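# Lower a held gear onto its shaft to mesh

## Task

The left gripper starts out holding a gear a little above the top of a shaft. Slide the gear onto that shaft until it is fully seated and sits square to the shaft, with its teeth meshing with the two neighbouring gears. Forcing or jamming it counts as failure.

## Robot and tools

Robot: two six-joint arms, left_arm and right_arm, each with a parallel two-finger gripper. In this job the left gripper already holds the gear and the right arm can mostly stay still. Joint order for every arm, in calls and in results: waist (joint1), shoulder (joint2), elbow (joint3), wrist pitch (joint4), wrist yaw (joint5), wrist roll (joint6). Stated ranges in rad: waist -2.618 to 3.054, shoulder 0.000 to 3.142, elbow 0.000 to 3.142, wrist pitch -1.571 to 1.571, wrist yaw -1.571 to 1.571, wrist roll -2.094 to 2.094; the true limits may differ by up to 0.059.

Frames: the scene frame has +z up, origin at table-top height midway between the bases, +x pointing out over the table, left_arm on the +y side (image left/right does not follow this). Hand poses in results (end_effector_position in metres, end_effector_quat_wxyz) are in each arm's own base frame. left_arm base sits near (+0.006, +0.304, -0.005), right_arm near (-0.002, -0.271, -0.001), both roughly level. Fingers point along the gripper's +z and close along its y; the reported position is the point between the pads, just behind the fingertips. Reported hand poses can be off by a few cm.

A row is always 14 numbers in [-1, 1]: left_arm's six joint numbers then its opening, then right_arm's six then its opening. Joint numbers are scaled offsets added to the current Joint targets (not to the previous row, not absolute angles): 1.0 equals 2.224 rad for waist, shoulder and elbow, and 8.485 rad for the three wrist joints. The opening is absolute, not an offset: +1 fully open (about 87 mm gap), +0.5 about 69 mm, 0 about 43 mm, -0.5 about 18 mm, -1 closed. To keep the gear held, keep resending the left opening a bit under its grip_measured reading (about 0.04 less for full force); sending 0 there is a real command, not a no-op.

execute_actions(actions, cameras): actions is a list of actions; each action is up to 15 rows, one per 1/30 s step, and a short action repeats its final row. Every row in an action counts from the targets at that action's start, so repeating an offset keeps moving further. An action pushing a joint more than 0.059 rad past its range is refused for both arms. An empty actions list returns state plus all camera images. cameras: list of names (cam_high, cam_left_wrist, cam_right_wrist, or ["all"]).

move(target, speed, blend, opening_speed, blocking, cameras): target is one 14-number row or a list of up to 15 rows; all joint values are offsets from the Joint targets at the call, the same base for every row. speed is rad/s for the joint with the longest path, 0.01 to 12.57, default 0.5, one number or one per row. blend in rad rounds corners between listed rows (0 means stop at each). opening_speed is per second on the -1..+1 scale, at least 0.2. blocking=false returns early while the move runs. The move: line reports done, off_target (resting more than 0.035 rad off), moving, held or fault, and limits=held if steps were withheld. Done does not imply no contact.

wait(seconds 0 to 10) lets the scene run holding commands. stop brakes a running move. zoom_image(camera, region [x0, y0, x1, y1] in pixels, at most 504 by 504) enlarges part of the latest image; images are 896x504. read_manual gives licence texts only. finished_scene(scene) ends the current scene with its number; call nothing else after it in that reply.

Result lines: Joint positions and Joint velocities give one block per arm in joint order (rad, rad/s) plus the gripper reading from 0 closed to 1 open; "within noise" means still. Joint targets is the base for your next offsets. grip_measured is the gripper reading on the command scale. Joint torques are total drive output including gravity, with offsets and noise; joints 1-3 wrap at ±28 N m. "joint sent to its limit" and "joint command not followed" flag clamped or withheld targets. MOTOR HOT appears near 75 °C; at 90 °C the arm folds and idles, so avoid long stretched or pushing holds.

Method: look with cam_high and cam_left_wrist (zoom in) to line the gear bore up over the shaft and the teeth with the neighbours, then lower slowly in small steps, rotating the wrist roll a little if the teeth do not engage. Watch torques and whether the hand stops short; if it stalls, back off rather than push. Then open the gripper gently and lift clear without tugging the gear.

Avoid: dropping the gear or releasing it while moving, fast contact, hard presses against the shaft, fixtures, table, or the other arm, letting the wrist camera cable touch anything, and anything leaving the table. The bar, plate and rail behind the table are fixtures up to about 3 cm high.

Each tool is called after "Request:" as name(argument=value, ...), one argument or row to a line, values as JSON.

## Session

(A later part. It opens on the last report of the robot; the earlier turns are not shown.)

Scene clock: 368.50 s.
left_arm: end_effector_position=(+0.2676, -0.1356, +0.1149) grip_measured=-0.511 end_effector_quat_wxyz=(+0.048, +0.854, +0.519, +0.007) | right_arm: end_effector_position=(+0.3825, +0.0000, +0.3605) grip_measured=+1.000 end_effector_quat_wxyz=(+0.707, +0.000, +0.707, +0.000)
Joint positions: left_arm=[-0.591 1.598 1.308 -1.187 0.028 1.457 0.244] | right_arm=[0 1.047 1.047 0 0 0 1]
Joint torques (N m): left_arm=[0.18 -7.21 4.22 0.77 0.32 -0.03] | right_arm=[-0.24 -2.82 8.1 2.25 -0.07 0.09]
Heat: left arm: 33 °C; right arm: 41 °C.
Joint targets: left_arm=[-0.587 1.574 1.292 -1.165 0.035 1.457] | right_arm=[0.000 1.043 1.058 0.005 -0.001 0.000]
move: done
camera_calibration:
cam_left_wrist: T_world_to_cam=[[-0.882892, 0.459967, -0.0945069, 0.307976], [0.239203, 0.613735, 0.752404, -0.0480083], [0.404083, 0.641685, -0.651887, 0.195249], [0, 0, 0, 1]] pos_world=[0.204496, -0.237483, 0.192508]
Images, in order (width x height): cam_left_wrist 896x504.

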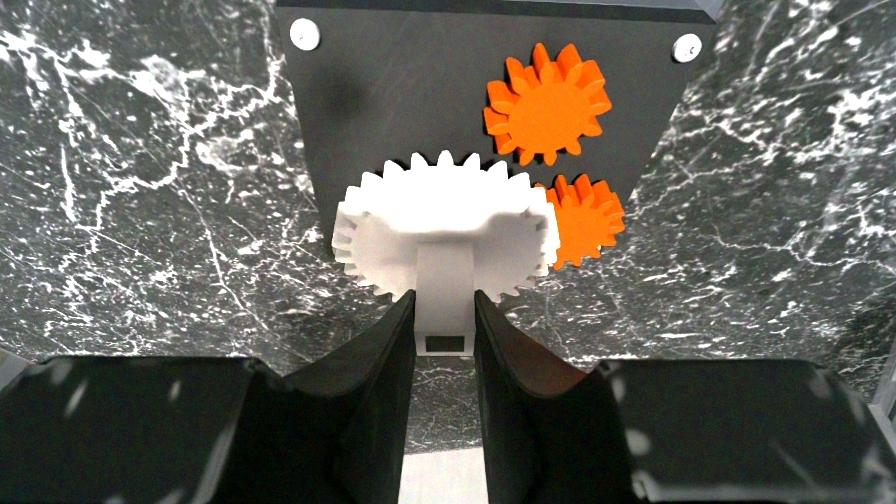

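Request:
move(
  target=[0,0.0234,0.0072,-0.0004,0,0,-1,0,0,0,0,0,0,1],
  speed=0.05,
)

Request:
move(
  target=[0,0.004,0.002,0,0,0,-1,0,0,0,0,0,0,1],
  speed=0.05,
)

Request:
move(
  target=[-0.004,0.002,0,0,0,0,-1,0,0,0,0,0,0,1],
  speed=0.05,
  cameras=["cam_left_wrist"],
)

Request:
zoom_image(
  camera="cam_left_wrist",
  region=[380, 100, 600, 250],
)

Scene clock: 378.20 s.
left_arm: end_effector_position=(+0.2676, -0.1356, +0.1147) grip_measured=-0.511 end_effector_quat_wxyz=(+0.048, +0.854, +0.519, +0.007) | right_arm: end_effector_position=(+0.3825, +0.0000, +0.3605) grip_measured=+1.000 end_effector_quat_wxyz=(+0.707, +0.000, +0.707, +0.000)
Joint positions: left_arm=[-0.591 1.599 1.308 -1.187 0.028 1.457 0.244] | right_arm=[0 1.047 1.047 0 0 0 1]
Joint torques (N m): left_arm=[0.2 -3.19 5.6 0.73 0.3 -0.04] | right_arm=[-0.24 -2.84 8.1 2.25 -0.07 0.1]
Heat: left arm: 32 °C; right arm: 41 °C.
Joint targets: left_arm=[-0.587 1.626 1.308 -1.169 0.035 1.457] | right_arm=[0.000 1.043 1.058 0.005 -0.001 0.000]
move: done

Scene clock: 378.90 s.
left_arm: end_effector_position=(+0.2676, -0.1356, +0.1144) grip_measured=-0.511 end_effector_quat_wxyz=(+0.047, +0.854, +0.519, +0.007) | right_arm: end_effector_position=(+0.3825, +0.0000, +0.3605) grip_measured=+1.000 end_effector_quat_wxyz=(+0.707, +0.000, +0.707, +0.000)
Joint positions: left_arm=[-0.591 1.6 1.308 -1.187 0.028 1.457 0.244] | right_arm=[0 1.047 1.047 0 0 0 1]
Joint torques (N m): left_arm=[0.28 -2.65 5.89 0.69 0.29 -0.02] | right_arm=[-0.24 -2.82 8.1 2.25 -0.06 0.09]
Heat: left arm: 32 °C; right arm: 41 °C.
Joint targets: left_arm=[-0.587 1.635 1.313 -1.169 0.035 1.457] | right_arm=[0.000 1.043 1.058 0.005 -0.001 0.000]
move: done

Scene clock: 379.67 s.
left_arm: end_effector_position=(+0.2686, -0.1356, +0.1143) grip_measured=-0.511 end_effector_quat_wxyz=(+0.047, +0.854, +0.519, +0.008) | right_arm: end_effector_position=(+0.3825, +0.0000, +0.3605) grip_measured=+1.000 end_effector_quat_wxyz=(+0.707, +0.000, +0.707, +0.000)
Joint positions: left_arm=[-0.591 1.603 1.311 -1.187 0.025 1.457 0.244] | right_arm=[0 1.047 1.047 0 0 0 1]
Joint torques (N m): left_arm=[-0.58 -2.69 5.6 0.74 0.35 -0.04] | right_arm=[-0.24 -2.84 8.1 2.25 -0.07 0.09]
Heat: left arm: 32 °C; right arm: 41 °C.
Joint targets: left_arm=[-0.596 1.639 1.312 -1.169 0.035 1.457] | right_arm=[0.000 1.043 1.058 0.005 -0.001 0.000]
move: off_target (left_arm); left_arm: the shoulder is farthest, 0.036 rad from its target
camera_calibration:
cam_left_wrist: T_world_to_cam=[[-0.883025, 0.460107, -0.0925641, 0.308718], [0.239229, 0.610944, 0.754663, -0.0483874], [0.403777, 0.644243, -0.64955, 0.194627], [0, 0, 0, 1]] pos_world=[0.205595, -0.237868, 0.191512]
Images, in order (width x height): cam_left_wrist 896x504.

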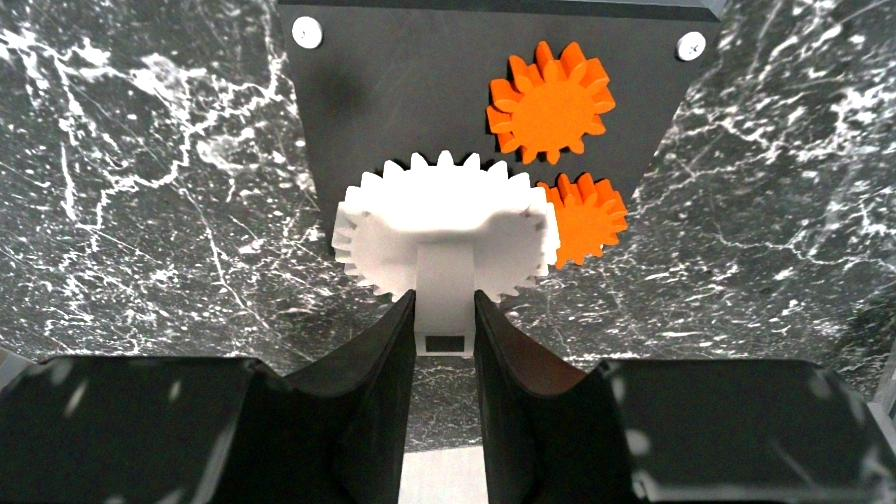

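Scaled by 2.291 from the camera's 896x504 image, which has a finer 1280x720 frame.

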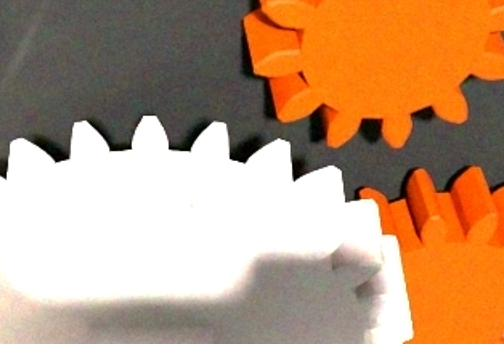

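Request:
move(
  target=[0.003,0.004,0.002,0,0,0,-1,0,0,0,0,0,0,1],
  speed=0.05,
)

Request:
move(
  target=[0.006,0.001,0.001,0,0,0,-1,0,0,0,0,0,0,1],
  speed=0.05,
)

Request:
move(
  target=[-0.01,0.003,0.002,0,0,0,-1,0,0,0,0,0,0,1],
  speed=0.05,
)

Request:
move(
  target=[0.01,0.003,0.002,0,0,0,-1,0,0,0,0,0,0,1],
  speed=0.05,
)

Request:
move(
  target=[-0.01,0.003,0.002,0,0,0,-1,0,0,0,0,0,0,1],
  speed=0.05,
  cameras=["cam_left_wrist"],
)

Scene clock: 387.43 s.
left_arm: end_effector_position=(+0.2700, -0.1358, +0.1144) grip_measured=-0.511 end_effector_quat_wxyz=(+0.045, +0.854, +0.519, +0.009) | right_arm: end_effector_position=(+0.3825, +0.0000, +0.3605) grip_measured=+1.000 end_effector_quat_wxyz=(+0.707, +0.000, +0.707, +0.000)
Joint positions: left_arm=[-0.591 1.61 1.318 -1.189 0.022 1.457 0.244] | right_arm=[0 1.047 1.047 0 0 0 1]
Joint torques (N m): left_arm=[-0.01 -2.45 5.49 0.76 0.37 -0.03] | right_arm=[-0.24 -2.84 8.1 2.25 -0.07 0.1]
Heat: left arm: 32 °C; right arm: 41 °C.
Joint targets: left_arm=[-0.589 1.648 1.317 -1.169 0.035 1.457] | right_arm=[0.000 1.043 1.058 0.005 -0.001 0.000]
move: off_target (left_arm); left_arm: the shoulder is farthest, 0.038 rad from its target

Scene clock: 388.13 s.
left_arm: end_effector_position=(+0.2702, -0.1353, +0.1144) grip_measured=-0.511 end_effector_quat_wxyz=(+0.045, +0.853, +0.520, +0.009) | right_arm: end_effector_position=(+0.3825, +0.0000, +0.3605) grip_measured=+1.000 end_effector_quat_wxyz=(+0.707, +0.000, +0.707, +0.000)
Joint positions: left_arm=[-0.589 1.61 1.318 -1.189 0.022 1.457 0.244] | right_arm=[0 1.047 1.047 0 0 0 1]
Joint torques (N m): left_arm=[1.1 -2.33 5.64 0.76 0.38 -0.03] | right_arm=[-0.24 -2.84 8.1 2.25 -0.07 0.1]
Heat: left arm: 32 °C; right arm: 41 °C.
Joint targets: left_arm=[-0.576 1.650 1.319 -1.169 0.035 1.457] | right_arm=[0.000 1.043 1.058 0.005 -0.001 0.000]
move: off_target (left_arm); left_arm: the shoulder is farthest, 0.040 rad from its target

Scene clock: 388.83 s.
left_arm: end_effector_position=(+0.2714, -0.1357, +0.1143) grip_measured=-0.511 end_effector_quat_wxyz=(+0.043, +0.853, +0.520, +0.009) | right_arm: end_effector_position=(+0.3825, +0.0000, +0.3605) grip_measured=+1.000 end_effector_quat_wxyz=(+0.707, +0.000, +0.707, +0.000)
Joint positions: left_arm=[-0.589 1.618 1.325 -1.192 0.02 1.457 0.244] | right_arm=[0 1.047 1.047 0 0 0 1]
Joint torques (N m): left_arm=[-0.9 -2.39 5.34 0.75 0.39 -0.04] | right_arm=[-0.23 -2.84 8.1 2.25 -0.07 0.09]
Heat: left arm: 32 °C; right arm: 41 °C.
Joint targets: left_arm=[-0.598 1.657 1.324 -1.169 0.035 1.457] | right_arm=[0.000 1.043 1.058 0.005 -0.001 0.000]
move: off_target (left_arm); left_arm: the shoulder is farthest, 0.039 rad from its target

Scene clock: 389.53 s.
left_arm: end_effector_position=(+0.2716, -0.1358, +0.1143) grip_measured=-0.511 end_effector_quat_wxyz=(+0.041, +0.853, +0.520, +0.008) | right_arm: end_effector_position=(+0.3825, +0.0000, +0.3605) grip_measured=+1.000 end_effector_quat_wxyz=(+0.707, +0.000, +0.707, +0.000)
Joint positions: left_arm=[-0.589 1.623 1.331 -1.198 0.02 1.457 0.244] | right_arm=[0 1.047 1.047 0 0 0 1]
Joint torques (N m): left_arm=[1.02 -2.37 5.26 0.8 0.36 -0.04] | right_arm=[-0.24 -2.82 8.1 2.25 -0.07 0.09]
Heat: left arm: 32 °C; right arm: 41 °C.
Joint targets: left_arm=[-0.576 1.664 1.328 -1.169 0.035 1.457] | right_arm=[0.000 1.043 1.058 0.005 -0.001 0.000]
move: off_target (left_arm); left_arm: the shoulder is farthest, 0.041 rad from its target

Scene clock: 390.23 s.
left_arm: end_effector_position=(+0.2716, -0.1364, +0.1144) grip_measured=-0.511 end_effector_quat_wxyz=(+0.039, +0.854, +0.519, +0.008) | right_arm: end_effector_position=(+0.3825, +0.0000, +0.3605) grip_measured=+1.000 end_effector_quat_wxyz=(+0.707, +0.000, +0.707, +0.000)
Joint positions: left_arm=[-0.591 1.628 1.337 -1.203 0.018 1.457 0.244] | right_arm=[0 1.047 1.047 0 0 0 1]
Joint torques (N m): left_arm=[-0.7 -2.33 5.14 0.86 0.43 -0.01] | right_arm=[-0.23 -2.84 8.1 2.25 -0.06 0.09]
Heat: left arm: 32 °C; right arm: 41 °C.
Joint targets: left_arm=[-0.598 1.671 1.333 -1.169 0.035 1.457] | right_arm=[0.000 1.043 1.058 0.005 -0.001 0.000]
move: off_target (left_arm); left_arm: the shoulder is farthest, 0.043 rad from its target
camera_calibration:
cam_left_wrist: T_world_to_cam=[[-0.883791, 0.461116, -0.0792803, 0.310556], [0.245273, 0.600898, 0.760765, -0.0524396], [0.39844, 0.652912, -0.644167, 0.195928], [0, 0, 0, 1]] pos_world=[0.209263, -0.239615, 0.190725]
Images, in order (width x height): cam_left_wrist 896x504.

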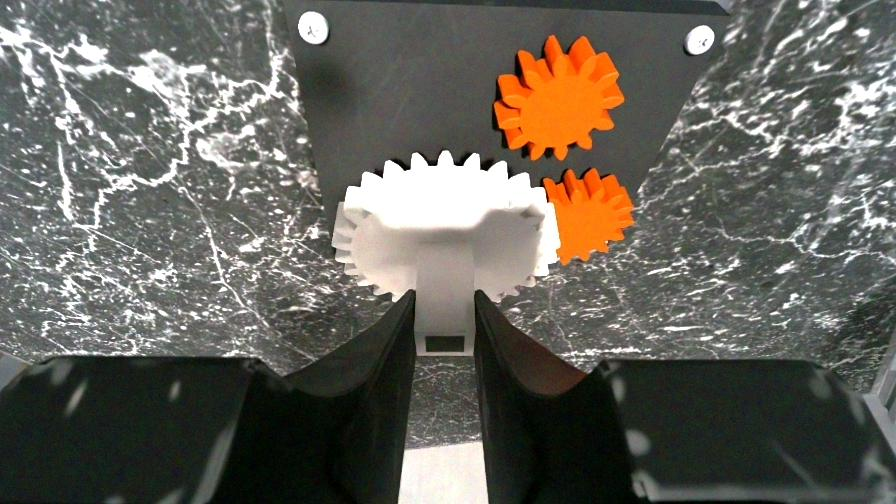

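Request:
move(
  target=[0.003,-0.003,-0.009,0.001,0,0,-1,0,0,0,0,0,0,1],
  speed=0.05,
)

Request:
move(
  target=[0.003,0,-0.006,0.001,0,0,-1,0,0,0,0,0,0,1],
  speed=0.05,
)

Request:
move(
  target=[-0.003,0,-0.006,0.001,0,0,-1,0,0,0,0,0,0,1],
  speed=0.05,
)

Scene clock: 400.47 s.
left_arm: end_effector_position=(+0.2716, -0.1364, +0.1144) grip_measured=-0.511 end_effector_quat_wxyz=(+0.039, +0.854, +0.519, +0.008) | right_arm: end_effector_position=(+0.3825, +0.0000, +0.3605) grip_measured=+1.000 end_effector_quat_wxyz=(+0.707, +0.000, +0.707, +0.000)
Joint positions: left_arm=[-0.591 1.628 1.337 -1.203 0.018 1.457 0.244] | right_arm=[0 1.047 1.047 0 0 0 1]
Joint torques (N m): left_arm=[-0.18 -2.88 3.55 0.94 0.42 -0.01] | right_arm=[-0.23 -2.84 8.1 2.25 -0.06 0.1]
Heat: left arm: 32 °C; right arm: 41 °C.
Joint targets: left_arm=[-0.591 1.664 1.312 -1.160 0.035 1.457] | right_arm=[0.000 1.043 1.058 0.005 -0.001 0.000]
move: off_target (left_arm); left_arm: the wrist pitch is farthest, 0.042 rad from its target

Scene clock: 401.17 s.
left_arm: end_effector_position=(+0.2715, -0.1359, +0.1141) grip_measured=-0.511 end_effector_quat_wxyz=(+0.038, +0.854, +0.519, +0.008) | right_arm: end_effector_position=(+0.3825, +0.0000, +0.3605) grip_measured=+1.000 end_effector_quat_wxyz=(+0.707, +0.000, +0.707, +0.000)
Joint positions: left_arm=[-0.591 1.628 1.336 -1.203 0.017 1.457 0.244] | right_arm=[0 1.047 1.047 0 0 0 1]
Joint torques (N m): left_arm=[0.44 -2.88 2.59 1 0.44 -0.01] | right_arm=[-0.24 -2.84 8.1 2.25 -0.06 0.09]
Heat: left arm: 32 °C; right arm: 41 °C.
Joint targets: left_arm=[-0.585 1.664 1.299 -1.152 0.035 1.457] | right_arm=[0.000 1.043 1.058 0.005 -0.001 0.000]
move: off_target (left_arm); left_arm: the wrist pitch is farthest, 0.051 rad from its target

Scene clock: 401.87 s.
left_arm: end_effector_position=(+0.2714, -0.1358, +0.1136) grip_measured=-0.511 end_effector_quat_wxyz=(+0.037, +0.854, +0.519, +0.008) | right_arm: end_effector_position=(+0.3825, +0.0000, +0.3605) grip_measured=+1.000 end_effector_quat_wxyz=(+0.707, +0.000, +0.707, +0.000)
Joint positions: left_arm=[-0.591 1.628 1.333 -1.201 0.016 1.457 0.244] | right_arm=[0 1.047 1.047 0 0 0 1]
Joint torques (N m): left_arm=[-0.28 -2.81 1.8 1.08 0.46 -0.03] | right_arm=[-0.25 -2.82 8.1 2.25 -0.07 0.09]
Heat: left arm: 32 °C; right arm: 41 °C.
Joint targets: left_arm=[-0.591 1.664 1.286 -1.143 0.035 1.457] | right_arm=[0.000 1.043 1.058 0.005 -0.001 0.000]
move: off_target (left_arm); left_arm: the wrist pitch is farthest, 0.058 rad from its target

Request:
move(
  target=[0,-0.018,0,-0.0035,-0.001,0,-1,0,0,0,0,0,0,1],
  speed=0.05,
)

Request:
move(
  target=[0,-0.009,0,0.002,0,0,-1,0,0,0,0,0,0,1],
  speed=0.05,
)

Request:
move(
  target=[0,-0.006,-0.002,0.002,0,0,-1,0,0,0,0,0,0,1],
  speed=0.05,
  cameras=["cam_left_wrist"],
)

Scene clock: 414.23 s.
left_arm: end_effector_position=(+0.2708, -0.1353, +0.1141) grip_measured=-0.511 end_effector_quat_wxyz=(+0.042, +0.854, +0.519, +0.011) | right_arm: end_effector_position=(+0.3825, +0.0000, +0.3605) grip_measured=+1.000 end_effector_quat_wxyz=(+0.707, +0.000, +0.707, +0.000)
Joint positions: left_arm=[-0.591 1.615 1.321 -1.191 0.016 1.457 0.244] | right_arm=[0 1.047 1.047 0 0 0 1]
Joint torques (N m): left_arm=[-0.23 -4.82 2.76 0.71 0.33 -0.03] | right_arm=[-0.24 -2.84 8.1 2.25 -0.06 0.09]
Heat: left arm: 32 °C; right arm: 41 °C.
Joint targets: left_arm=[-0.591 1.624 1.286 -1.173 0.026 1.457] | right_arm=[0.000 1.043 1.058 0.005 -0.001 0.000]
move: done

Scene clock: 414.93 s.
left_arm: end_effector_position=(+0.2709, -0.1353, +0.1144) grip_measured=-0.511 end_effector_quat_wxyz=(+0.046, +0.854, +0.519, +0.013) | right_arm: end_effector_position=(+0.3825, +0.0000, +0.3605) grip_measured=+1.000 end_effector_quat_wxyz=(+0.707, +0.000, +0.707, +0.000)
Joint positions: left_arm=[-0.591 1.607 1.313 -1.182 0.016 1.457 0.244] | right_arm=[0 1.047 1.047 0 0 0 1]
Joint torques (N m): left_arm=[-0.09 -5.74 3.32 0.79 0.33 -0.03] | right_arm=[-0.24 -2.82 8.09 2.25 -0.07 0.09]
Heat: left arm: 32 °C; right arm: 41 °C.
Joint targets: left_arm=[-0.591 1.604 1.286 -1.156 0.026 1.457] | right_arm=[0.000 1.043 1.058 0.005 -0.001 0.000]
move: done

Scene clock: 415.63 s.
left_arm: end_effector_position=(+0.2709, -0.1354, +0.1145) grip_measured=-0.511 end_effector_quat_wxyz=(+0.050, +0.853, +0.519, +0.015) | right_arm: end_effector_position=(+0.3825, +0.0000, +0.3605) grip_measured=+1.000 end_effector_quat_wxyz=(+0.707, +0.000, +0.707, +0.000)
Joint positions: left_arm=[-0.591 1.599 1.305 -1.173 0.016 1.457 0.244] | right_arm=[0 1.047 1.047 0 0 0 1]
Joint torques (N m): left_arm=[-0.16 -6.12 3.71 0.92 0.33 -0.02] | right_arm=[-0.24 -2.82 8.1 2.25 -0.07 0.09]
Heat: left arm: 32 °C; right arm: 41 °C.
Joint targets: left_arm=[-0.591 1.590 1.282 -1.139 0.026 1.457] | right_arm=[0.000 1.043 1.058 0.005 -0.001 0.000]
move: done
camera_calibration:
cam_left_wrist: T_world_to_cam=[[-0.881767, 0.459707, -0.105629, 0.311789], [0.227387, 0.61048, 0.758689, -0.0465665], [0.413259, 0.644968, -0.642832, 0.190337], [0, 0, 0, 1]] pos_world=[0.206855, -0.237665, 0.190618]
Images, in order (width x height): cam_left_wrist 896x504.

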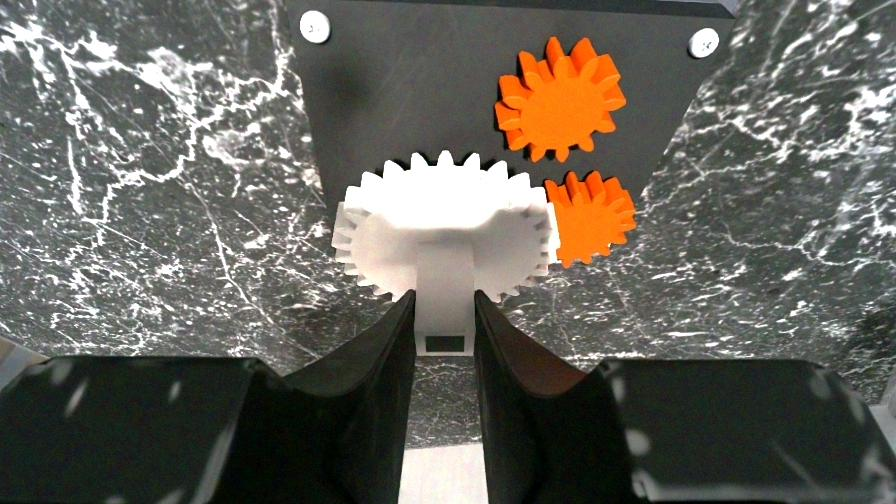

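Request:
move(
  target=[0,0.0333,0.0126,-0.006,0,0,-1,0,0,0,0,0,0,1],
  speed=0.1,
)

Request:
move(
  target=[0,0.0112,0.0112,-0.003,0,0,-1,0,0,0,0,0,0,1],
  speed=0.05,
)

Request:
move(
  target=[0,0.0112,0.0112,-0.003,0,0,-1,0,0,0,0,0,0,1],
  speed=0.05,
)

Request:
move(
  target=[0,0.0112,0.0112,-0.003,0,0,-1,0,0,0,0,0,0,1],
  speed=0.05,
)

Scene clock: 428.13 s.
left_arm: end_effector_position=(+0.2711, -0.1355, +0.1140) grip_measured=-0.511 end_effector_quat_wxyz=(+0.042, +0.854, +0.519, +0.011) | right_arm: end_effector_position=(+0.3825, +0.0000, +0.3605) grip_measured=+1.000 end_effector_quat_wxyz=(+0.707, +0.000, +0.707, +0.000)
Joint positions: left_arm=[-0.591 1.618 1.324 -1.193 0.016 1.457 0.244] | right_arm=[0 1.047 1.047 0 0 0 1]
Joint torques (N m): left_arm=[-0.2 -1.88 4.4 0.58 0.33 -0.01] | right_arm=[-0.24 -2.82 8.1 2.25 -0.07 0.1]
Heat: left arm: 32 °C; right arm: 42 °C.
Joint targets: left_arm=[-0.591 1.664 1.310 -1.190 0.026 1.457] | right_arm=[0.000 1.043 1.058 0.005 -0.001 0.000]
move: off_target (left_arm); left_arm: the shoulder is farthest, 0.046 rad from its target

Scene clock: 428.90 s.
left_arm: end_effector_position=(+0.2715, -0.1358, +0.1142) grip_measured=-0.511 end_effector_quat_wxyz=(+0.031, +0.854, +0.519, +0.006) | right_arm: end_effector_position=(+0.3825, +0.0000, +0.3605) grip_measured=+1.000 end_effector_quat_wxyz=(+0.707, +0.000, +0.707, +0.000)
Joint positions: left_arm=[-0.591 1.641 1.35 -1.219 0.016 1.457 0.244] | right_arm=[0 1.047 1.047 0 0 0 1]
Joint torques (N m): left_arm=[-0.09 -1.98 4.26 0.53 0.34 -0.01] | right_arm=[-0.25 -2.84 8.09 2.25 -0.07 0.09]
Heat: left arm: 32 °C; right arm: 42 °C.
Joint targets: left_arm=[-0.591 1.689 1.334 -1.216 0.027 1.457] | right_arm=[0.000 1.043 1.058 0.005 -0.001 0.000]
move: off_target (left_arm); left_arm: the shoulder is farthest, 0.048 rad from its target

Scene clock: 429.67 s.
left_arm: end_effector_position=(+0.2721, -0.1361, +0.1144) grip_measured=-0.511 end_effector_quat_wxyz=(+0.021, +0.854, +0.519, +0.001) | right_arm: end_effector_position=(+0.3825, +0.0000, +0.3605) grip_measured=+1.000 end_effector_quat_wxyz=(+0.707, +0.000, +0.707, +0.000)
Joint positions: left_arm=[-0.591 1.664 1.377 -1.244 0.016 1.457 0.244] | right_arm=[0 1.047 1.047 0 0 0 1]
Joint torques (N m): left_arm=[-0.18 -1.84 3.97 0.48 0.35 -0.02] | right_arm=[-0.25 -2.84 8.1 2.25 -0.07 0.1]
Heat: left arm: 32 °C; right arm: 42 °C.
Joint targets: left_arm=[-0.591 1.714 1.359 -1.241 0.027 1.457] | right_arm=[0.000 1.043 1.058 0.005 -0.001 0.000]
move: off_target (left_arm); left_arm: the shoulder is farthest, 0.050 rad from its target

Scene clock: 430.43 s.
left_arm: end_effector_position=(+0.2727, -0.1365, +0.1146) grip_measured=-0.511 end_effector_quat_wxyz=(+0.011, +0.854, +0.520, -0.003) | right_arm: end_effector_position=(+0.3825, +0.0000, +0.3605) grip_measured=+1.000 end_effector_quat_wxyz=(+0.707, +0.000, +0.707, +0.000)
Joint positions: left_arm=[-0.591 1.687 1.404 -1.269 0.016 1.457 0.244] | right_arm=[0 1.047 1.047 0 0 0 1]
Joint torques (N m): left_arm=[-0.23 -1.96 3.78 0.49 0.36 -0.03] | right_arm=[-0.24 -2.84 8.1 2.25 -0.07 0.09]
Heat: left arm: 32 °C; right arm: 42 °C.
Joint targets: left_arm=[-0.591 1.739 1.384 -1.266 0.027 1.457] | right_arm=[0.000 1.043 1.058 0.005 -0.001 0.000]
move: off_target (left_arm); left_arm: the shoulder is farthest, 0.052 rad from its target

Request:
move(
  target=[0,-0.0625,-0.0396,0.0093,0,0,-1,0,0,0,0,0,0,1],
  speed=0.1,
)

Request:
move(
  target=[0.012,0,0,0,0.004,0,-1,0,0,0,0,0,0,1],
  speed=0.05,
)

Request:
move(
  target=[0.006,0,0,0,0.0025,0,-1,0,0,0,0,0,0,1],
  speed=0.05,
)

Request:
move(
  target=[0.006,0,0,0,0.0025,0,-1,0,0,0,0,0,0,1],
  speed=0.05,
)

Scene clock: 448.33 s.
left_arm: end_effector_position=(+0.2707, -0.1352, +0.1146) grip_measured=-0.511 end_effector_quat_wxyz=(+0.043, +0.854, +0.519, +0.011) | right_arm: end_effector_position=(+0.3825, +0.0000, +0.3605) grip_measured=+1.000 end_effector_quat_wxyz=(+0.707, +0.000, +0.707, +0.000)
Joint positions: left_arm=[-0.591 1.612 1.32 -1.191 0.016 1.457 0.244] | right_arm=[0 1.047 1.047 0 0 0 1]
Joint torques (N m): left_arm=[-0.25 -6.48 3.6 0.57 0.35 -0.04] | right_arm=[-0.24 -2.84 8.1 2.25 -0.06 0.09]
Heat: left arm: 31 °C; right arm: 42 °C.
Joint targets: left_arm=[-0.591 1.600 1.296 -1.188 0.027 1.457] | right_arm=[0.000 1.043 1.058 0.005 -0.001 0.000]
move: done

Scene clock: 449.30 s.
left_arm: end_effector_position=(+0.2709, -0.1347, +0.1143) grip_measured=-0.511 end_effector_quat_wxyz=(+0.049, +0.850, +0.525, +0.002) | right_arm: end_effector_position=(+0.3825, +0.0000, +0.3605) grip_measured=+1.000 end_effector_quat_wxyz=(+0.707, +0.000, +0.707, +0.000)
Joint positions: left_arm=[-0.577 1.611 1.32 -1.19 0.038 1.457 0.244] | right_arm=[0 1.047 1.047 0 0 0 1]
Joint torques (N m): left_arm=[1.02 -6.38 3.52 0.61 0.51 -0.05] | right_arm=[-0.24 -2.84 8.1 2.25 -0.07 0.09]
Heat: left arm: 31 °C; right arm: 42 °C.
Joint targets: left_arm=[-0.565 1.600 1.296 -1.187 0.061 1.457] | right_arm=[0.000 1.043 1.058 0.005 -0.001 0.000]
move: done

Scene clock: 450.03 s.
left_arm: end_effector_position=(+0.2710, -0.1342, +0.1141) grip_measured=-0.511 end_effector_quat_wxyz=(+0.054, +0.846, +0.530, -0.006) | right_arm: end_effector_position=(+0.3825, +0.0000, +0.3605) grip_measured=+1.000 end_effector_quat_wxyz=(+0.707, +0.000, +0.707, +0.000)
Joint positions: left_arm=[-0.563 1.609 1.32 -1.189 0.058 1.457 0.244] | right_arm=[0 1.047 1.047 0 0 0 1]
Joint torques (N m): left_arm=[0.8 -6.24 3.54 0.57 0.53 -0.05] | right_arm=[-0.24 -2.84 8.1 2.25 -0.07 0.09]
Heat: left arm: 31 °C; right arm: 42 °C.
Joint targets: left_arm=[-0.551 1.600 1.296 -1.187 0.082 1.457] | right_arm=[0.000 1.043 1.058 0.005 -0.001 0.000]
move: done

Scene clock: 450.80 s.
left_arm: end_effector_position=(+0.2710, -0.1336, +0.1139) grip_measured=-0.511 end_effector_quat_wxyz=(+0.060, +0.843, +0.535, -0.015) | right_arm: end_effector_position=(+0.3825, +0.0000, +0.3605) grip_measured=+1.000 end_effector_quat_wxyz=(+0.707, +0.000, +0.707, +0.000)
Joint positions: left_arm=[-0.549 1.608 1.32 -1.189 0.079 1.457 0.244] | right_arm=[0 1.047 1.047 0 0 0 1]
Joint torques (N m): left_arm=[0.77 -6.11 3.56 0.55 0.54 -0.02] | right_arm=[-0.24 -2.84 8.1 2.25 -0.07 0.1]
Heat: left arm: 31 °C; right arm: 42 °C.
Joint targets: left_arm=[-0.538 1.600 1.296 -1.188 0.103 1.457] | right_arm=[0.000 1.043 1.058 0.005 -0.001 0.000]
move: done

Request:
move(
  target=[0.006,0,-0.003,0,0.0025,0,-1,0,0,0,0,0,0,1],
  speed=0.05,
)

Request:
move(
  target=[0.006,0,-0.002,0,0.0025,0,-1,0,0,0,0,0,0,1],
  speed=0.05,
)

Request:
move(
  target=[0.006,0,0,0,0.0025,0,-1,0,0,0,0,0,0,1],
  speed=0.05,
  cameras=["cam_left_wrist"],
)

Request:
zoom_image(
  camera="cam_left_wrist",
  region=[380, 100, 600, 250],
)

Scene clock: 458.07 s.
left_arm: end_effector_position=(+0.2711, -0.1331, +0.1135) grip_measured=-0.511 end_effector_quat_wxyz=(+0.065, +0.839, +0.540, -0.023) | right_arm: end_effector_position=(+0.3825, +0.0000, +0.3605) grip_measured=+1.000 end_effector_quat_wxyz=(+0.707, +0.000, +0.707, +0.000)
Joint positions: left_arm=[-0.535 1.607 1.32 -1.188 0.099 1.457 0.244] | right_arm=[0 1.047 1.047 0 0 0 1]
Joint torques (N m): left_arm=[0.79 -6.05 3.11 0.56 0.57 -0.02] | right_arm=[-0.24 -2.84 8.1 2.25 -0.06 0.09]
Heat: left arm: 31 °C; right arm: 42 °C.
Joint targets: left_arm=[-0.525 1.600 1.289 -1.188 0.124 1.457] | right_arm=[0.000 1.043 1.058 0.005 -0.001 0.000]
move: done

Scene clock: 458.83 s.
left_arm: end_effector_position=(+0.2711, -0.1325, +0.1132) grip_measured=-0.511 end_effector_quat_wxyz=(+0.072, +0.835, +0.545, -0.031) | right_arm: end_effector_position=(+0.3825, +0.0000, +0.3605) grip_measured=+1.000 end_effector_quat_wxyz=(+0.707, +0.000, +0.707, +0.000)
Joint positions: left_arm=[-0.521 1.602 1.315 -1.183 0.12 1.457 0.244] | right_arm=[0 1.047 1.047 0 0 0 1]
Joint torques (N m): left_arm=[0.7 -5.6 3.07 0.52 0.58 -0.04] | right_arm=[-0.24 -2.84 8.1 2.25 -0.07 0.09]
Heat: left arm: 31 °C; right arm: 42 °C.
Joint targets: left_arm=[-0.511 1.600 1.285 -1.187 0.145 1.457] | right_arm=[0.000 1.043 1.058 0.005 -0.001 0.000]
move: done

Scene clock: 459.60 s.
left_arm: end_effector_position=(+0.2711, -0.1319, +0.1128) grip_measured=-0.511 end_effector_quat_wxyz=(+0.077, +0.831, +0.550, -0.040) | right_arm: end_effector_position=(+0.3825, +0.0000, +0.3605) grip_measured=+1.000 end_effector_quat_wxyz=(+0.707, +0.000, +0.707, +0.000)
Joint positions: left_arm=[-0.507 1.602 1.315 -1.183 0.141 1.457 0.244] | right_arm=[0 1.047 1.047 0 0 0 1]
Joint torques (N m): left_arm=[0.73 -5.64 3.07 0.53 0.63 -0.05] | right_arm=[-0.24 -2.84 8.09 2.25 -0.07 0.09]
Heat: left arm: 31 °C; right arm: 42 °C.
Joint targets: left_arm=[-0.498 1.600 1.285 -1.187 0.167 1.457] | right_arm=[0.000 1.043 1.058 0.005 -0.001 0.000]
move: done
camera_calibration:
cam_left_wrist: T_world_to_cam=[[-0.91859, 0.384989, -0.0893109, 0.308472], [0.228649, 0.702022, 0.674451, -0.0262826], [0.322354, 0.599123, -0.732898, 0.215762], [0, 0, 0, 1]] pos_world=[0.219817, -0.229575, 0.203408]
Images, in order (width x height): cam_left_wrist 896x504.

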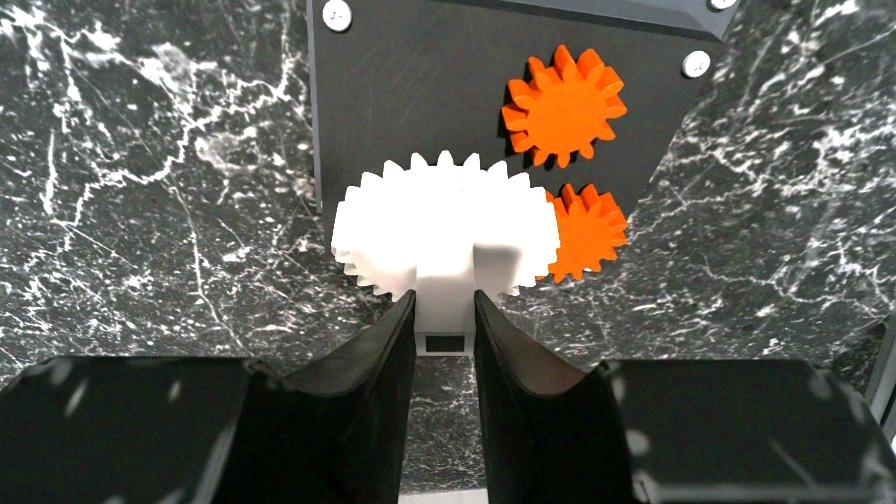

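Scaled by 2.291 from the camera's 896x504 image, which has a finer 1280x720 frame.

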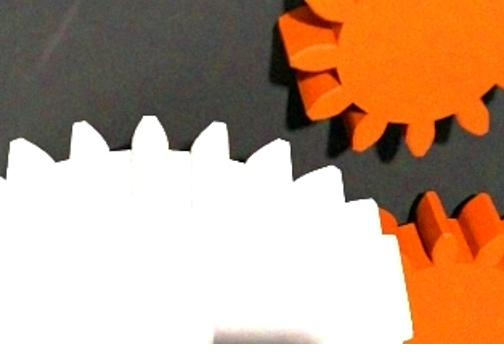

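Request:
move(
  target=[
    [-0.030,0,0.001,0,-0.0118,0,-1,0,0,0,0,0,0,1],
  ],
  speed=0.1,
)

Request:
move(
  target=[-0.012,0,0,0,-0.005,0,-1,0,0,0,0,0,0,1],
  speed=0.05,
)

Request:
move(
  target=[-0.006,0,0,0,-0.0025,0,-1,0,0,0,0,0,0,1],
  speed=0.05,
)

Request:
move(
  target=[-0.006,0,0,0,-0.0025,0,-1,0,0,0,0,0,0,1],
  speed=0.05,
)

Request:
move(
  target=[-0.006,0,0,0,-0.0025,0,-1,0,0,0,0,0,0,1],
  speed=0.05,
)

Scene clock: 474.43 s.
left_arm: end_effector_position=(+0.2707, -0.1338, +0.1139) grip_measured=-0.511 end_effector_quat_wxyz=(+0.059, +0.845, +0.532, -0.008) | right_arm: end_effector_position=(+0.3825, +0.0000, +0.3605) grip_measured=+1.000 end_effector_quat_wxyz=(+0.707, +0.000, +0.707, +0.000)
Joint positions: left_arm=[-0.558 1.602 1.313 -1.182 0.065 1.457 0.244] | right_arm=[0 1.047 1.047 0 0 0 1]
Joint torques (N m): left_arm=[-0.75 -5.55 3.54 0.52 0.27 -0.03] | right_arm=[-0.24 -2.84 8.09 2.25 -0.07 0.1]
Heat: left arm: 31 °C; right arm: 42 °C.
Joint targets: left_arm=[-0.565 1.600 1.287 -1.188 0.067 1.457] | right_arm=[0.000 1.043 1.058 0.005 -0.001 0.000]
move: done

Scene clock: 475.57 s.
left_arm: end_effector_position=(+0.2705, -0.1348, +0.1145) grip_measured=-0.511 end_effector_quat_wxyz=(+0.049, +0.852, +0.521, +0.009) | right_arm: end_effector_position=(+0.3825, +0.0000, +0.3605) grip_measured=+1.000 end_effector_quat_wxyz=(+0.707, +0.000, +0.707, +0.000)
Joint positions: left_arm=[-0.585 1.602 1.31 -1.181 0.025 1.457 0.244] | right_arm=[0 1.047 1.047 0 0 0 1]
Joint torques (N m): left_arm=[-0.75 -5.67 3.71 0.52 0.21 -0.03] | right_arm=[-0.24 -2.84 8.1 2.25 -0.07 0.09]
Heat: left arm: 31 °C; right arm: 42 °C.
Joint targets: left_arm=[-0.591 1.600 1.287 -1.187 0.024 1.457] | right_arm=[0.000 1.043 1.058 0.005 -0.001 0.000]
move: done

Scene clock: 476.30 s.
left_arm: end_effector_position=(+0.2703, -0.1352, +0.1147) grip_measured=-0.511 end_effector_quat_wxyz=(+0.045, +0.855, +0.516, +0.018) | right_arm: end_effector_position=(+0.3825, +0.0000, +0.3605) grip_measured=+1.000 end_effector_quat_wxyz=(+0.707, +0.000, +0.707, +0.000)
Joint positions: left_arm=[-0.598 1.602 1.308 -1.181 0.005 1.457 0.244] | right_arm=[0 1.047 1.047 0 0 0 1]
Joint torques (N m): left_arm=[-0.73 -5.56 3.85 0.48 0.18 -0.04] | right_arm=[-0.24 -2.82 8.1 2.25 -0.07 0.09]
Heat: left arm: 31 °C; right arm: 42 °C.
Joint targets: left_arm=[-0.605 1.600 1.287 -1.187 0.003 1.457] | right_arm=[0.000 1.043 1.058 0.005 -0.001 0.000]
move: done

Scene clock: 477.03 s.
left_arm: end_effector_position=(+0.2699, -0.1355, +0.1150) grip_measured=-0.511 end_effector_quat_wxyz=(+0.040, +0.858, +0.511, +0.026) | right_arm: end_effector_position=(+0.3825, +0.0000, +0.3605) grip_measured=+1.000 end_effector_quat_wxyz=(+0.707, +0.000, +0.707, +0.000)
Joint positions: left_arm=[-0.612 1.602 1.306 -1.181 -0.015 1.457 0.244] | right_arm=[0 1.047 1.047 0 0 0 1]
Joint torques (N m): left_arm=[-0.77 -5.57 3.99 0.48 0.15 -0.02] | right_arm=[-0.24 -2.84 8.1 2.25 -0.07 0.09]
Heat: left arm: 31 °C; right arm: 42 °C.
Joint targets: left_arm=[-0.618 1.600 1.287 -1.187 -0.018 1.457] | right_arm=[0.000 1.043 1.058 0.005 -0.001 0.000]
move: done

Scene clock: 477.80 s.
left_arm: end_effector_position=(+0.2696, -0.1358, +0.1152) grip_measured=-0.511 end_effector_quat_wxyz=(+0.035, +0.861, +0.505, +0.034) | right_arm: end_effector_position=(+0.3825, +0.0000, +0.3605) grip_measured=+1.000 end_effector_quat_wxyz=(+0.707, +0.000, +0.707, +0.000)
Joint positions: left_arm=[-0.625 1.602 1.304 -1.181 -0.035 1.457 0.244] | right_arm=[0 1.047 1.047 0 0 0 1]
Joint torques (N m): left_arm=[-0.77 -5.65 4.27 0.5 0.12 -0.04] | right_arm=[-0.24 -2.84 8.09 2.25 -0.07 0.09]
Heat: left arm: 31 °C; right arm: 42 °C.
Joint targets: left_arm=[-0.631 1.600 1.287 -1.187 -0.040 1.457] | right_arm=[0.000 1.043 1.058 0.005 -0.001 0.000]
move: done

Request:
move(
  target=[
    [0,0,0.0378,-0.0062,0,0,-1,0,0,0,0,0,0,1],
    [0,0.0171,0.0378,-0.0062,0.0068,0,-1,0,0,0,0,0,0,1],
  ],
  cameras=["cam_left_wrist"],
)

Request:
zoom_image(
  camera="cam_left_wrist",
  region=[380, 100, 600, 250],
)

Scene clock: 523.03 s.
left_arm: end_effector_position=(+0.2667, -0.1436, +0.1183) grip_measured=-0.511 end_effector_quat_wxyz=(+0.036, +0.862, +0.505, +0.010) | right_arm: end_effector_position=(+0.3825, +0.0000, +0.3605) grip_measured=+1.000 end_effector_quat_wxyz=(+0.707, +0.000, +0.707, +0.000)
Joint positions: left_arm=[-0.625 1.626 1.349 -1.221 0.01 1.457 0.244] | right_arm=[0 1.047 1.047 0 0 0 1]
Joint torques (N m): left_arm=[-0.81 -4.56 7.24 0.33 0.29 -0.03] | right_arm=[-0.24 -2.84 8.1 2.25 -0.07 0.1]
Heat: left arm: 32 °C; right arm: 42 °C.
Joint targets: left_arm=[-0.631 1.638 1.371 -1.240 0.018 1.457] | right_arm=[0.000 1.043 1.058 0.005 -0.001 0.000]
move: done
camera_calibration:
cam_left_wrist: T_world_to_cam=[[-0.868003, 0.490594, -0.0767371, 0.309549], [0.263489, 0.586043, 0.766242, -0.0574738], [0.420885, 0.644881, -0.637953, 0.197261], [0, 0, 0, 1]] pos_world=[0.200809, -0.245391, 0.193636]
Images, in order (width x height): cam_left_wrist 896x504.

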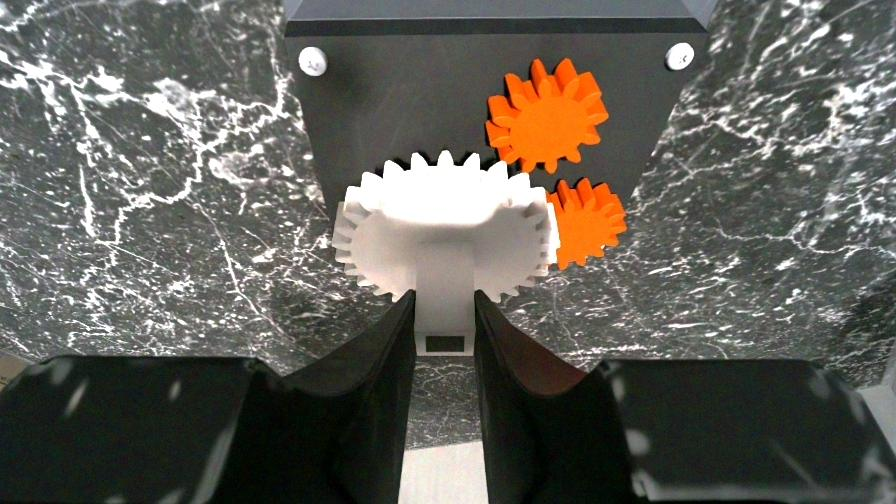

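Scaled by 2.291 from the camera's 896x504 image, which has a finer 1280x720 frame.

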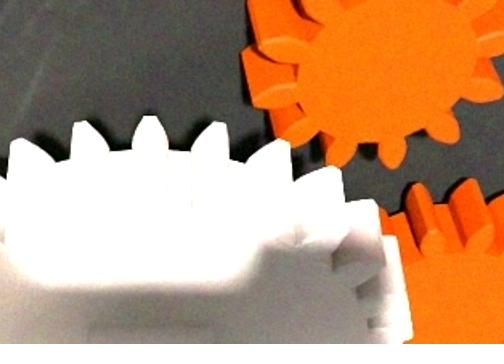

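Request:
move(
  target=[0,0.0081,-0.0207,0.0053,0,0,-1,0,0,0,0,0,0,1],
)

Request:
move(
  target=[0,0.002,-0.004,0.001,0,0,-1,0,0,0,0,0,0,1],
)

Request:
move(
  target=[0.008,0.004,0,0,0,0,-1,0,0,0,0,0,0,1],
  speed=0.05,
)

Request:
move(
  target=[-0.012,0,0,0,0,0,-1,0,0,0,0,0,0,1],
  speed=0.05,
  cameras=["cam_left_wrist"],
)

Request:
zoom_image(
  camera="cam_left_wrist",
  region=[380, 100, 600, 250],
)

Scene clock: 535.97 s.
left_arm: end_effector_position=(+0.2670, -0.1438, +0.1161) grip_measured=-0.511 end_effector_quat_wxyz=(+0.033, +0.863, +0.505, +0.009) | right_arm: end_effector_position=(+0.3825, +0.0000, +0.3605) grip_measured=+1.000 end_effector_quat_wxyz=(+0.707, +0.000, +0.707, +0.000)
Joint positions: left_arm=[-0.625 1.633 1.348 -1.218 0.011 1.457 0.244] | right_arm=[0 1.047 1.047 0 0 0 1]
Joint torques (N m): left_arm=[-0.75 -3.85 3.67 0.73 0.31 -0.03] | right_arm=[-0.24 -2.84 8.1 2.25 -0.07 0.09]
Heat: left arm: 33 °C; right arm: 42 °C.
Joint targets: left_arm=[-0.631 1.656 1.325 -1.195 0.018 1.457] | right_arm=[0.000 1.043 1.058 0.005 -0.001 0.000]
move: done

Scene clock: 536.67 s.
left_arm: end_effector_position=(+0.2670, -0.1438, +0.1158) grip_measured=-0.511 end_effector_quat_wxyz=(+0.033, +0.863, +0.505, +0.009) | right_arm: end_effector_position=(+0.3825, +0.0000, +0.3605) grip_measured=+1.000 end_effector_quat_wxyz=(+0.707, +0.000, +0.707, +0.000)
Joint positions: left_arm=[-0.625 1.633 1.347 -1.217 0.011 1.457 0.244] | right_arm=[0 1.047 1.047 0 0 0 1]
Joint torques (N m): left_arm=[-0.76 -3.43 3.04 0.82 0.3 -0.03] | right_arm=[-0.25 -2.84 8.1 2.25 -0.07 0.09]
Heat: left arm: 33 °C; right arm: 43 °C.
Joint targets: left_arm=[-0.631 1.661 1.317 -1.187 0.018 1.457] | right_arm=[0.000 1.043 1.058 0.005 -0.001 0.000]
move: done

Scene clock: 537.37 s.
left_arm: end_effector_position=(+0.2670, -0.1438, +0.1158) grip_measured=-0.511 end_effector_quat_wxyz=(+0.033, +0.863, +0.505, +0.009) | right_arm: end_effector_position=(+0.3825, +0.0000, +0.3605) grip_measured=+1.000 end_effector_quat_wxyz=(+0.707, +0.000, +0.707, +0.000)
Joint positions: left_arm=[-0.625 1.633 1.347 -1.217 0.011 1.457 0.244] | right_arm=[0 1.047 1.047 0 0 0 1]
Joint torques (N m): left_arm=[0.85 -2.8 3.08 0.82 0.31 -0.03] | right_arm=[-0.24 -2.84 8.09 2.25 -0.07 0.1]
Heat: left arm: 33 °C; right arm: 43 °C.
Joint targets: left_arm=[-0.613 1.670 1.317 -1.187 0.018 1.457] | right_arm=[0.000 1.043 1.058 0.005 -0.001 0.000]
move: off_target (left_arm); left_arm: the shoulder is farthest, 0.037 rad from its target

Scene clock: 538.20 s.
left_arm: end_effector_position=(+0.2666, -0.1443, +0.1157) grip_measured=-0.511 end_effector_quat_wxyz=(+0.030, +0.865, +0.501, +0.014) | right_arm: end_effector_position=(+0.3825, +0.0000, +0.3605) grip_measured=+1.000 end_effector_quat_wxyz=(+0.707, +0.000, +0.707, +0.000)
Joint positions: left_arm=[-0.634 1.633 1.345 -1.216 -0.001 1.457 0.244] | right_arm=[0 1.047 1.047 0 0 0 1]
Joint torques (N m): left_arm=[-0.66 -2.82 3.17 0.79 0.45 -0.05] | right_arm=[-0.24 -2.84 8.1 2.25 -0.07 0.1]
Heat: left arm: 33 °C; right arm: 43 °C.
Joint targets: left_arm=[-0.640 1.670 1.316 -1.187 0.018 1.457] | right_arm=[0.000 1.043 1.058 0.005 -0.001 0.000]
move: off_target (left_arm); left_arm: the shoulder is farthest, 0.037 rad from its target
camera_calibration:
cam_left_wrist: T_world_to_cam=[[-0.863742, 0.498816, -0.0716423, 0.309164], [0.267003, 0.573565, 0.774424, -0.0588191], [0.427387, 0.649774, -0.628597, 0.194008], [0, 0, 0, 1]] pos_world=[0.199826, -0.246541, 0.189653]
Images, in order (width x height): cam_left_wrist 896x504.

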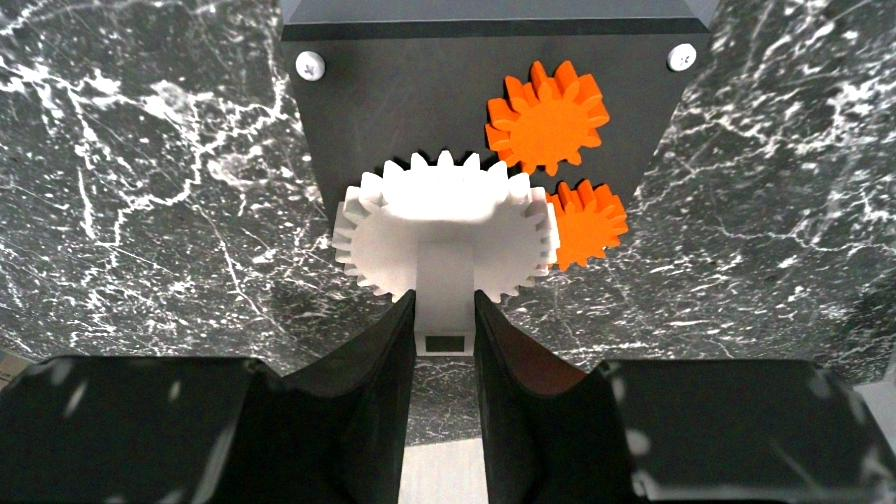

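Scaled by 2.291 from the camera's 896x504 image, which has a finer 1280x720 frame.

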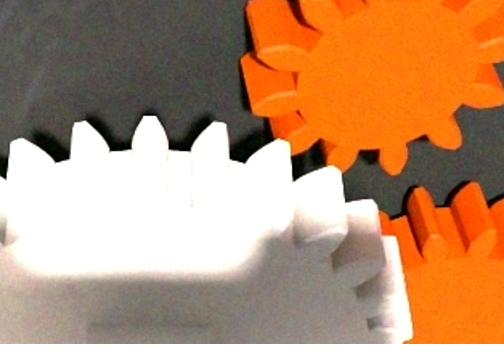

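Request:
move(
  target=[0.004,0.007,0.006,-0.001,0.002,0,-1,0,0,0,0,0,0,1],
  speed=0.05,
)

Request:
move(
  target=[0.003,0.005,0.004,-0.001,0.002,0,-1,0,0,0,0,0,0,1],
  speed=0.05,
)

Request:
move(
  target=[0.003,0.005,0.004,-0.001,0,0,-1,0,0,0,0,0,0,1],
  speed=0.05,
)

Request:
move(
  target=[-0.01,0.005,0.004,-0.001,0,0,-1,0,0,0,0,0,0,1],
  speed=0.05,
)

Request:
move(
  target=[0.01,0.004,0.003,-0.001,0,0,-1,0,0,0,0,0,0,1],
  speed=0.05,
)

Scene clock: 544.83 s.
left_arm: end_effector_position=(+0.2666, -0.1443, +0.1152) grip_measured=-0.511 end_effector_quat_wxyz=(+0.030, +0.865, +0.501, +0.014) | right_arm: end_effector_position=(+0.3825, +0.0000, +0.3605) grip_measured=+1.000 end_effector_quat_wxyz=(+0.707, +0.000, +0.707, +0.000)
Joint positions: left_arm=[-0.634 1.635 1.345 -1.216 -0.001 1.457 0.244] | right_arm=[0 1.047 1.047 0 0 0 1]
Joint torques (N m): left_arm=[0.08 -1.72 4.29 0.69 0.65 -0.04] | right_arm=[-0.24 -2.84 8.1 2.25 -0.07 0.09]
Heat: left arm: 33 °C; right arm: 43 °C.
Joint targets: left_arm=[-0.631 1.685 1.330 -1.195 0.035 1.457] | right_arm=[0.000 1.043 1.058 0.005 -0.001 0.000]
move: off_target (left_arm); left_arm: the shoulder is farthest, 0.051 rad from its target

Scene clock: 545.53 s.
left_arm: end_effector_position=(+0.2670, -0.1447, +0.1153) grip_measured=-0.511 end_effector_quat_wxyz=(+0.026, +0.865, +0.501, +0.012) | right_arm: end_effector_position=(+0.3825, +0.0000, +0.3605) grip_measured=+1.000 end_effector_quat_wxyz=(+0.707, +0.000, +0.707, +0.000)
Joint positions: left_arm=[-0.634 1.645 1.356 -1.226 -0.001 1.457 0.244] | right_arm=[0 1.047 1.047 0 0 0 1]
Joint torques (N m): left_arm=[0.75 -1.73 4.07 0.71 0.84 -0.02] | right_arm=[-0.24 -2.84 8.1 2.25 -0.07 0.1]
Heat: left arm: 32 °C; right arm: 43 °C.
Joint targets: left_arm=[-0.625 1.696 1.339 -1.204 0.052 1.457] | right_arm=[0.000 1.043 1.058 0.005 -0.001 0.000]
move: off_target (left_arm); left_arm: the wrist yaw is farthest, 0.053 rad from its target

Scene clock: 546.23 s.
left_arm: end_effector_position=(+0.2673, -0.1447, +0.1152) grip_measured=-0.511 end_effector_quat_wxyz=(+0.022, +0.865, +0.502, +0.009) | right_arm: end_effector_position=(+0.3825, +0.0000, +0.3605) grip_measured=+1.000 end_effector_quat_wxyz=(+0.707, +0.000, +0.707, +0.000)
Joint positions: left_arm=[-0.632 1.654 1.367 -1.236 0.001 1.457 0.244] | right_arm=[0 1.047 1.047 0 0 0 1]
Joint torques (N m): left_arm=[1.21 -1.62 3.84 0.71 0.81 -0.02] | right_arm=[-0.24 -2.84 8.1 2.25 -0.07 0.09]
Heat: left arm: 32 °C; right arm: 43 °C.
Joint targets: left_arm=[-0.618 1.707 1.347 -1.212 0.052 1.457] | right_arm=[0.000 1.043 1.058 0.005 -0.001 0.000]
move: off_target (left_arm); left_arm: the shoulder is farthest, 0.053 rad from its target

Scene clock: 546.93 s.
left_arm: end_effector_position=(+0.2673, -0.1452, +0.1152) grip_measured=-0.511 end_effector_quat_wxyz=(+0.018, +0.865, +0.501, +0.007) | right_arm: end_effector_position=(+0.3825, +0.0000, +0.3605) grip_measured=+1.000 end_effector_quat_wxyz=(+0.707, +0.000, +0.707, +0.000)
Joint positions: left_arm=[-0.634 1.664 1.378 -1.246 0.001 1.457 0.244] | right_arm=[0 1.047 1.047 0 0 0 1]
Joint torques (N m): left_arm=[-0.75 -1.58 3.7 0.72 0.81 -0.02] | right_arm=[-0.24 -2.84 8.1 2.25 -0.06 0.09]
Heat: left arm: 32 °C; right arm: 43 °C.
Joint targets: left_arm=[-0.640 1.719 1.356 -1.221 0.052 1.457] | right_arm=[0.000 1.043 1.058 0.005 -0.001 0.000]
move: off_target (left_arm); left_arm: the shoulder is farthest, 0.054 rad from its target

Scene clock: 547.63 s.
left_arm: end_effector_position=(+0.2677, -0.1449, +0.1153) grip_measured=-0.511 end_effector_quat_wxyz=(+0.015, +0.865, +0.502, +0.006) | right_arm: end_effector_position=(+0.3825, +0.0000, +0.3605) grip_measured=+1.000 end_effector_quat_wxyz=(+0.707, +0.000, +0.707, +0.000)
Joint positions: left_arm=[-0.632 1.671 1.386 -1.254 0.001 1.457 0.244] | right_arm=[0 1.047 1.047 0 0 0 1]
Joint torques (N m): left_arm=[1.13 -1.47 3.54 0.7 0.81 -0.05] | right_arm=[-0.24 -2.84 8.1 2.25 -0.07 0.09]
Heat: left arm: 32 °C; right arm: 43 °C.
Joint targets: left_arm=[-0.618 1.727 1.363 -1.229 0.052 1.457] | right_arm=[0.000 1.043 1.058 0.005 -0.001 0.000]
move: off_target (left_arm); left_arm: the shoulder is farthest, 0.057 rad from its target

Request:
move(
  target=[0.002,-0.017,-0.004,0.002,0,0,-1,0,0,0,0,0,0,1],
  speed=0.05,
)

Request:
move(
  target=[0.006,0,-0.004,0,0.0022,0,-1,0,0,0,0,0,0,1],
  speed=0.05,
)

Request:
move(
  target=[0.006,0,-0.002,0,0.0022,0,-1,0,0,0,0,0,0,1],
  speed=0.05,
)

Request:
move(
  target=[0.006,0,0,0,0.0022,0,-1,0,0,0,0,0,0,1],
  speed=0.05,
)

Scene clock: 560.80 s.
left_arm: end_effector_position=(+0.2677, -0.1446, +0.1155) grip_measured=-0.511 end_effector_quat_wxyz=(+0.016, +0.864, +0.504, +0.004) | right_arm: end_effector_position=(+0.3825, +0.0000, +0.3605) grip_measured=+1.000 end_effector_quat_wxyz=(+0.707, +0.000, +0.707, +0.000)
Joint positions: left_arm=[-0.628 1.669 1.386 -1.254 0.006 1.457 0.244] | right_arm=[0 1.047 1.047 0 0 0 1]
Joint torques (N m): left_arm=[1.18 -4.26 2.88 0.87 0.76 -0.01] | right_arm=[-0.24 -2.84 8.1 2.25 -0.07 0.09]
Heat: left arm: 32 °C; right arm: 43 °C.
Joint targets: left_arm=[-0.613 1.689 1.354 -1.212 0.052 1.457] | right_arm=[0.000 1.043 1.058 0.005 -0.001 0.000]
move: off_target (left_arm); left_arm: the wrist yaw is farthest, 0.046 rad from its target

Scene clock: 561.57 s.
left_arm: end_effector_position=(+0.2678, -0.1441, +0.1154) grip_measured=-0.511 end_effector_quat_wxyz=(+0.022, +0.860, +0.509, -0.005) | right_arm: end_effector_position=(+0.3825, +0.0000, +0.3605) grip_measured=+1.000 end_effector_quat_wxyz=(+0.707, +0.000, +0.707, +0.000)
Joint positions: left_arm=[-0.615 1.667 1.386 -1.253 0.026 1.457 0.244] | right_arm=[0 1.047 1.047 0 0 0 1]
Joint torques (N m): left_arm=[1.16 -4.1 2.15 0.83 0.77 -0.01] | right_arm=[-0.24 -2.84 8.1 2.25 -0.07 0.09]
Heat: left arm: 32 °C; right arm: 43 °C.
Joint targets: left_arm=[-0.600 1.690 1.345 -1.212 0.071 1.457] | right_arm=[0.000 1.043 1.058 0.005 -0.001 0.000]
move: off_target (left_arm); left_arm: the wrist yaw is farthest, 0.044 rad from its target

Scene clock: 562.33 s.
left_arm: end_effector_position=(+0.2680, -0.1435, +0.1153) grip_measured=-0.511 end_effector_quat_wxyz=(+0.028, +0.857, +0.515, -0.013) | right_arm: end_effector_position=(+0.3825, +0.0000, +0.3605) grip_measured=+1.000 end_effector_quat_wxyz=(+0.707, +0.000, +0.707, +0.000)
Joint positions: left_arm=[-0.601 1.665 1.386 -1.252 0.046 1.457 0.244] | right_arm=[0 1.047 1.047 0 0 0 1]
Joint torques (N m): left_arm=[1.1 -3.96 1.8 0.85 0.73 -0.03] | right_arm=[-0.25 -2.84 8.1 2.25 -0.07 0.1]
Heat: left arm: 31 °C; right arm: 43 °C.
Joint targets: left_arm=[-0.587 1.689 1.341 -1.212 0.089 1.457] | right_arm=[0.000 1.043 1.058 0.005 -0.001 0.000]
move: off_target (left_arm); left_arm: the elbow is farthest, 0.045 rad from its target

Scene clock: 563.10 s.
left_arm: end_effector_position=(+0.2688, -0.1425, +0.1151) grip_measured=-0.511 end_effector_quat_wxyz=(+0.033, +0.853, +0.521, -0.020) | right_arm: end_effector_position=(+0.3825, +0.0000, +0.3605) grip_measured=+1.000 end_effector_quat_wxyz=(+0.707, +0.000, +0.707, +0.000)
Joint positions: left_arm=[-0.587 1.664 1.386 -1.25 0.064 1.457 0.244] | right_arm=[0 1.047 1.047 0 0 0 1]
Joint torques (N m): left_arm=[1.06 -3.89 1.87 0.82 0.78 -0.02] | right_arm=[-0.24 -2.84 8.09 2.25 -0.06 0.09]
Heat: left arm: 31 °C; right arm: 43 °C.
Joint targets: left_arm=[-0.573 1.690 1.341 -1.212 0.108 1.457] | right_arm=[0.000 1.043 1.058 0.005 -0.001 0.000]
move: off_target (left_arm); left_arm: the elbow is farthest, 0.045 rad from its target

Request:
move(
  target=[
    [0,0,0.04,-0.0071,0,0,-1,0,0,0,0,0,0,1],
    [-0.0279,-0.0306,0.04,-0.0071,-0.0123,0,-1,0,0,0,0,0,0,1],
    [-0.0279,-0.0306,0.0153,-0.0029,-0.0123,0,-1,0,0,0,0,0,0,1],
  ],
)

Request:
move(
  target=[0,0,-0.0065,0.0017,0,0,-1,0,0,0,0,0,0,1],
  cameras=["cam_left_wrist"],
)

Request:
zoom_image(
  camera="cam_left_wrist",
  region=[380, 100, 600, 250],
)

Scene clock: 584.73 s.
left_arm: end_effector_position=(+0.2667, -0.1484, +0.1183) grip_measured=-0.511 end_effector_quat_wxyz=(+0.027, +0.865, +0.501, +0.002) | right_arm: end_effector_position=(+0.3825, +0.0000, +0.3605) grip_measured=+1.000 end_effector_quat_wxyz=(+0.707, +0.000, +0.707, +0.000)
Joint positions: left_arm=[-0.634 1.655 1.383 -1.246 0.018 1.457 0.244] | right_arm=[0 1.047 1.047 0 0 0 1]
Joint torques (N m): left_arm=[-0.31 -8.46 4.82 0.54 0.04 -0.02] | right_arm=[-0.24 -2.84 8.09 2.25 -0.07 0.1]
Heat: left arm: 31 °C; right arm: 43 °C.
Joint targets: left_arm=[-0.636 1.622 1.375 -1.237 0.004 1.457] | right_arm=[0.000 1.043 1.058 0.005 -0.001 0.000]
move: done

Scene clock: 585.43 s.
left_arm: end_effector_position=(+0.2675, -0.1481, +0.1172) grip_measured=-0.511 end_effector_quat_wxyz=(+0.029, +0.865, +0.501, +0.005) | right_arm: end_effector_position=(+0.3825, +0.0000, +0.3605) grip_measured=+1.000 end_effector_quat_wxyz=(+0.707, +0.000, +0.707, +0.000)
Joint positions: left_arm=[-0.634 1.652 1.374 -1.235 0.013 1.457 0.244] | right_arm=[0 1.047 1.047 0 0 0 1]
Joint torques (N m): left_arm=[-0.36 -8.24 4.48 0.6 0.09 -0.04] | right_arm=[-0.24 -2.84 8.12 2.25 -0.06 0.09]
Heat: left arm: 31 °C; right arm: 43 °C.
Joint targets: left_arm=[-0.636 1.622 1.361 -1.222 0.004 1.457] | right_arm=[0.000 1.043 1.058 0.005 -0.001 0.000]
move: done
camera_calibration:
cam_left_wrist: T_world_to_cam=[[-0.864541, 0.498856, -0.0609198, 0.310778], [0.279783, 0.578449, 0.766237, -0.0597337], [0.417481, 0.645399, -0.639664, 0.20032], [0, 0, 0, 1]] pos_world=[0.201763, -0.249767, 0.19284]
Images, in order (width x height): cam_left_wrist 896x504.

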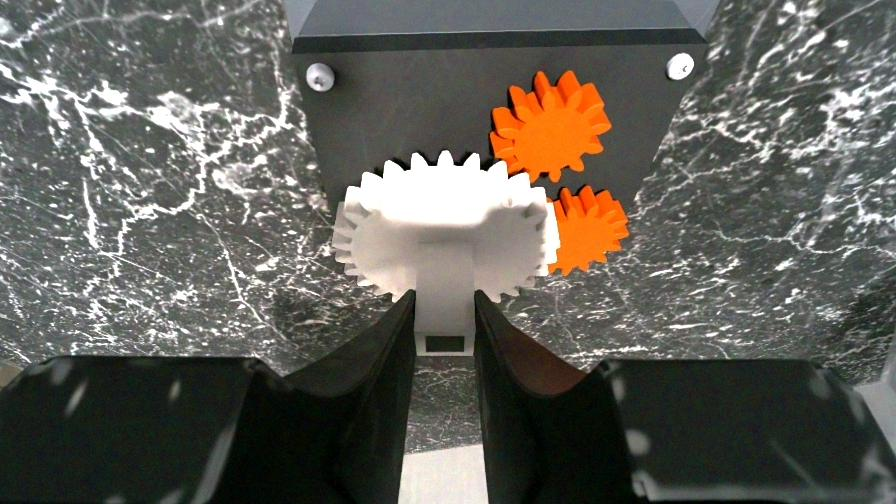

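Scaled by 2.291 from the camera's 896x504 image, which has a finer 1280x720 frame.

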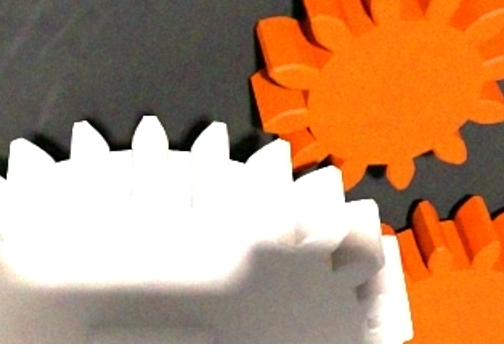

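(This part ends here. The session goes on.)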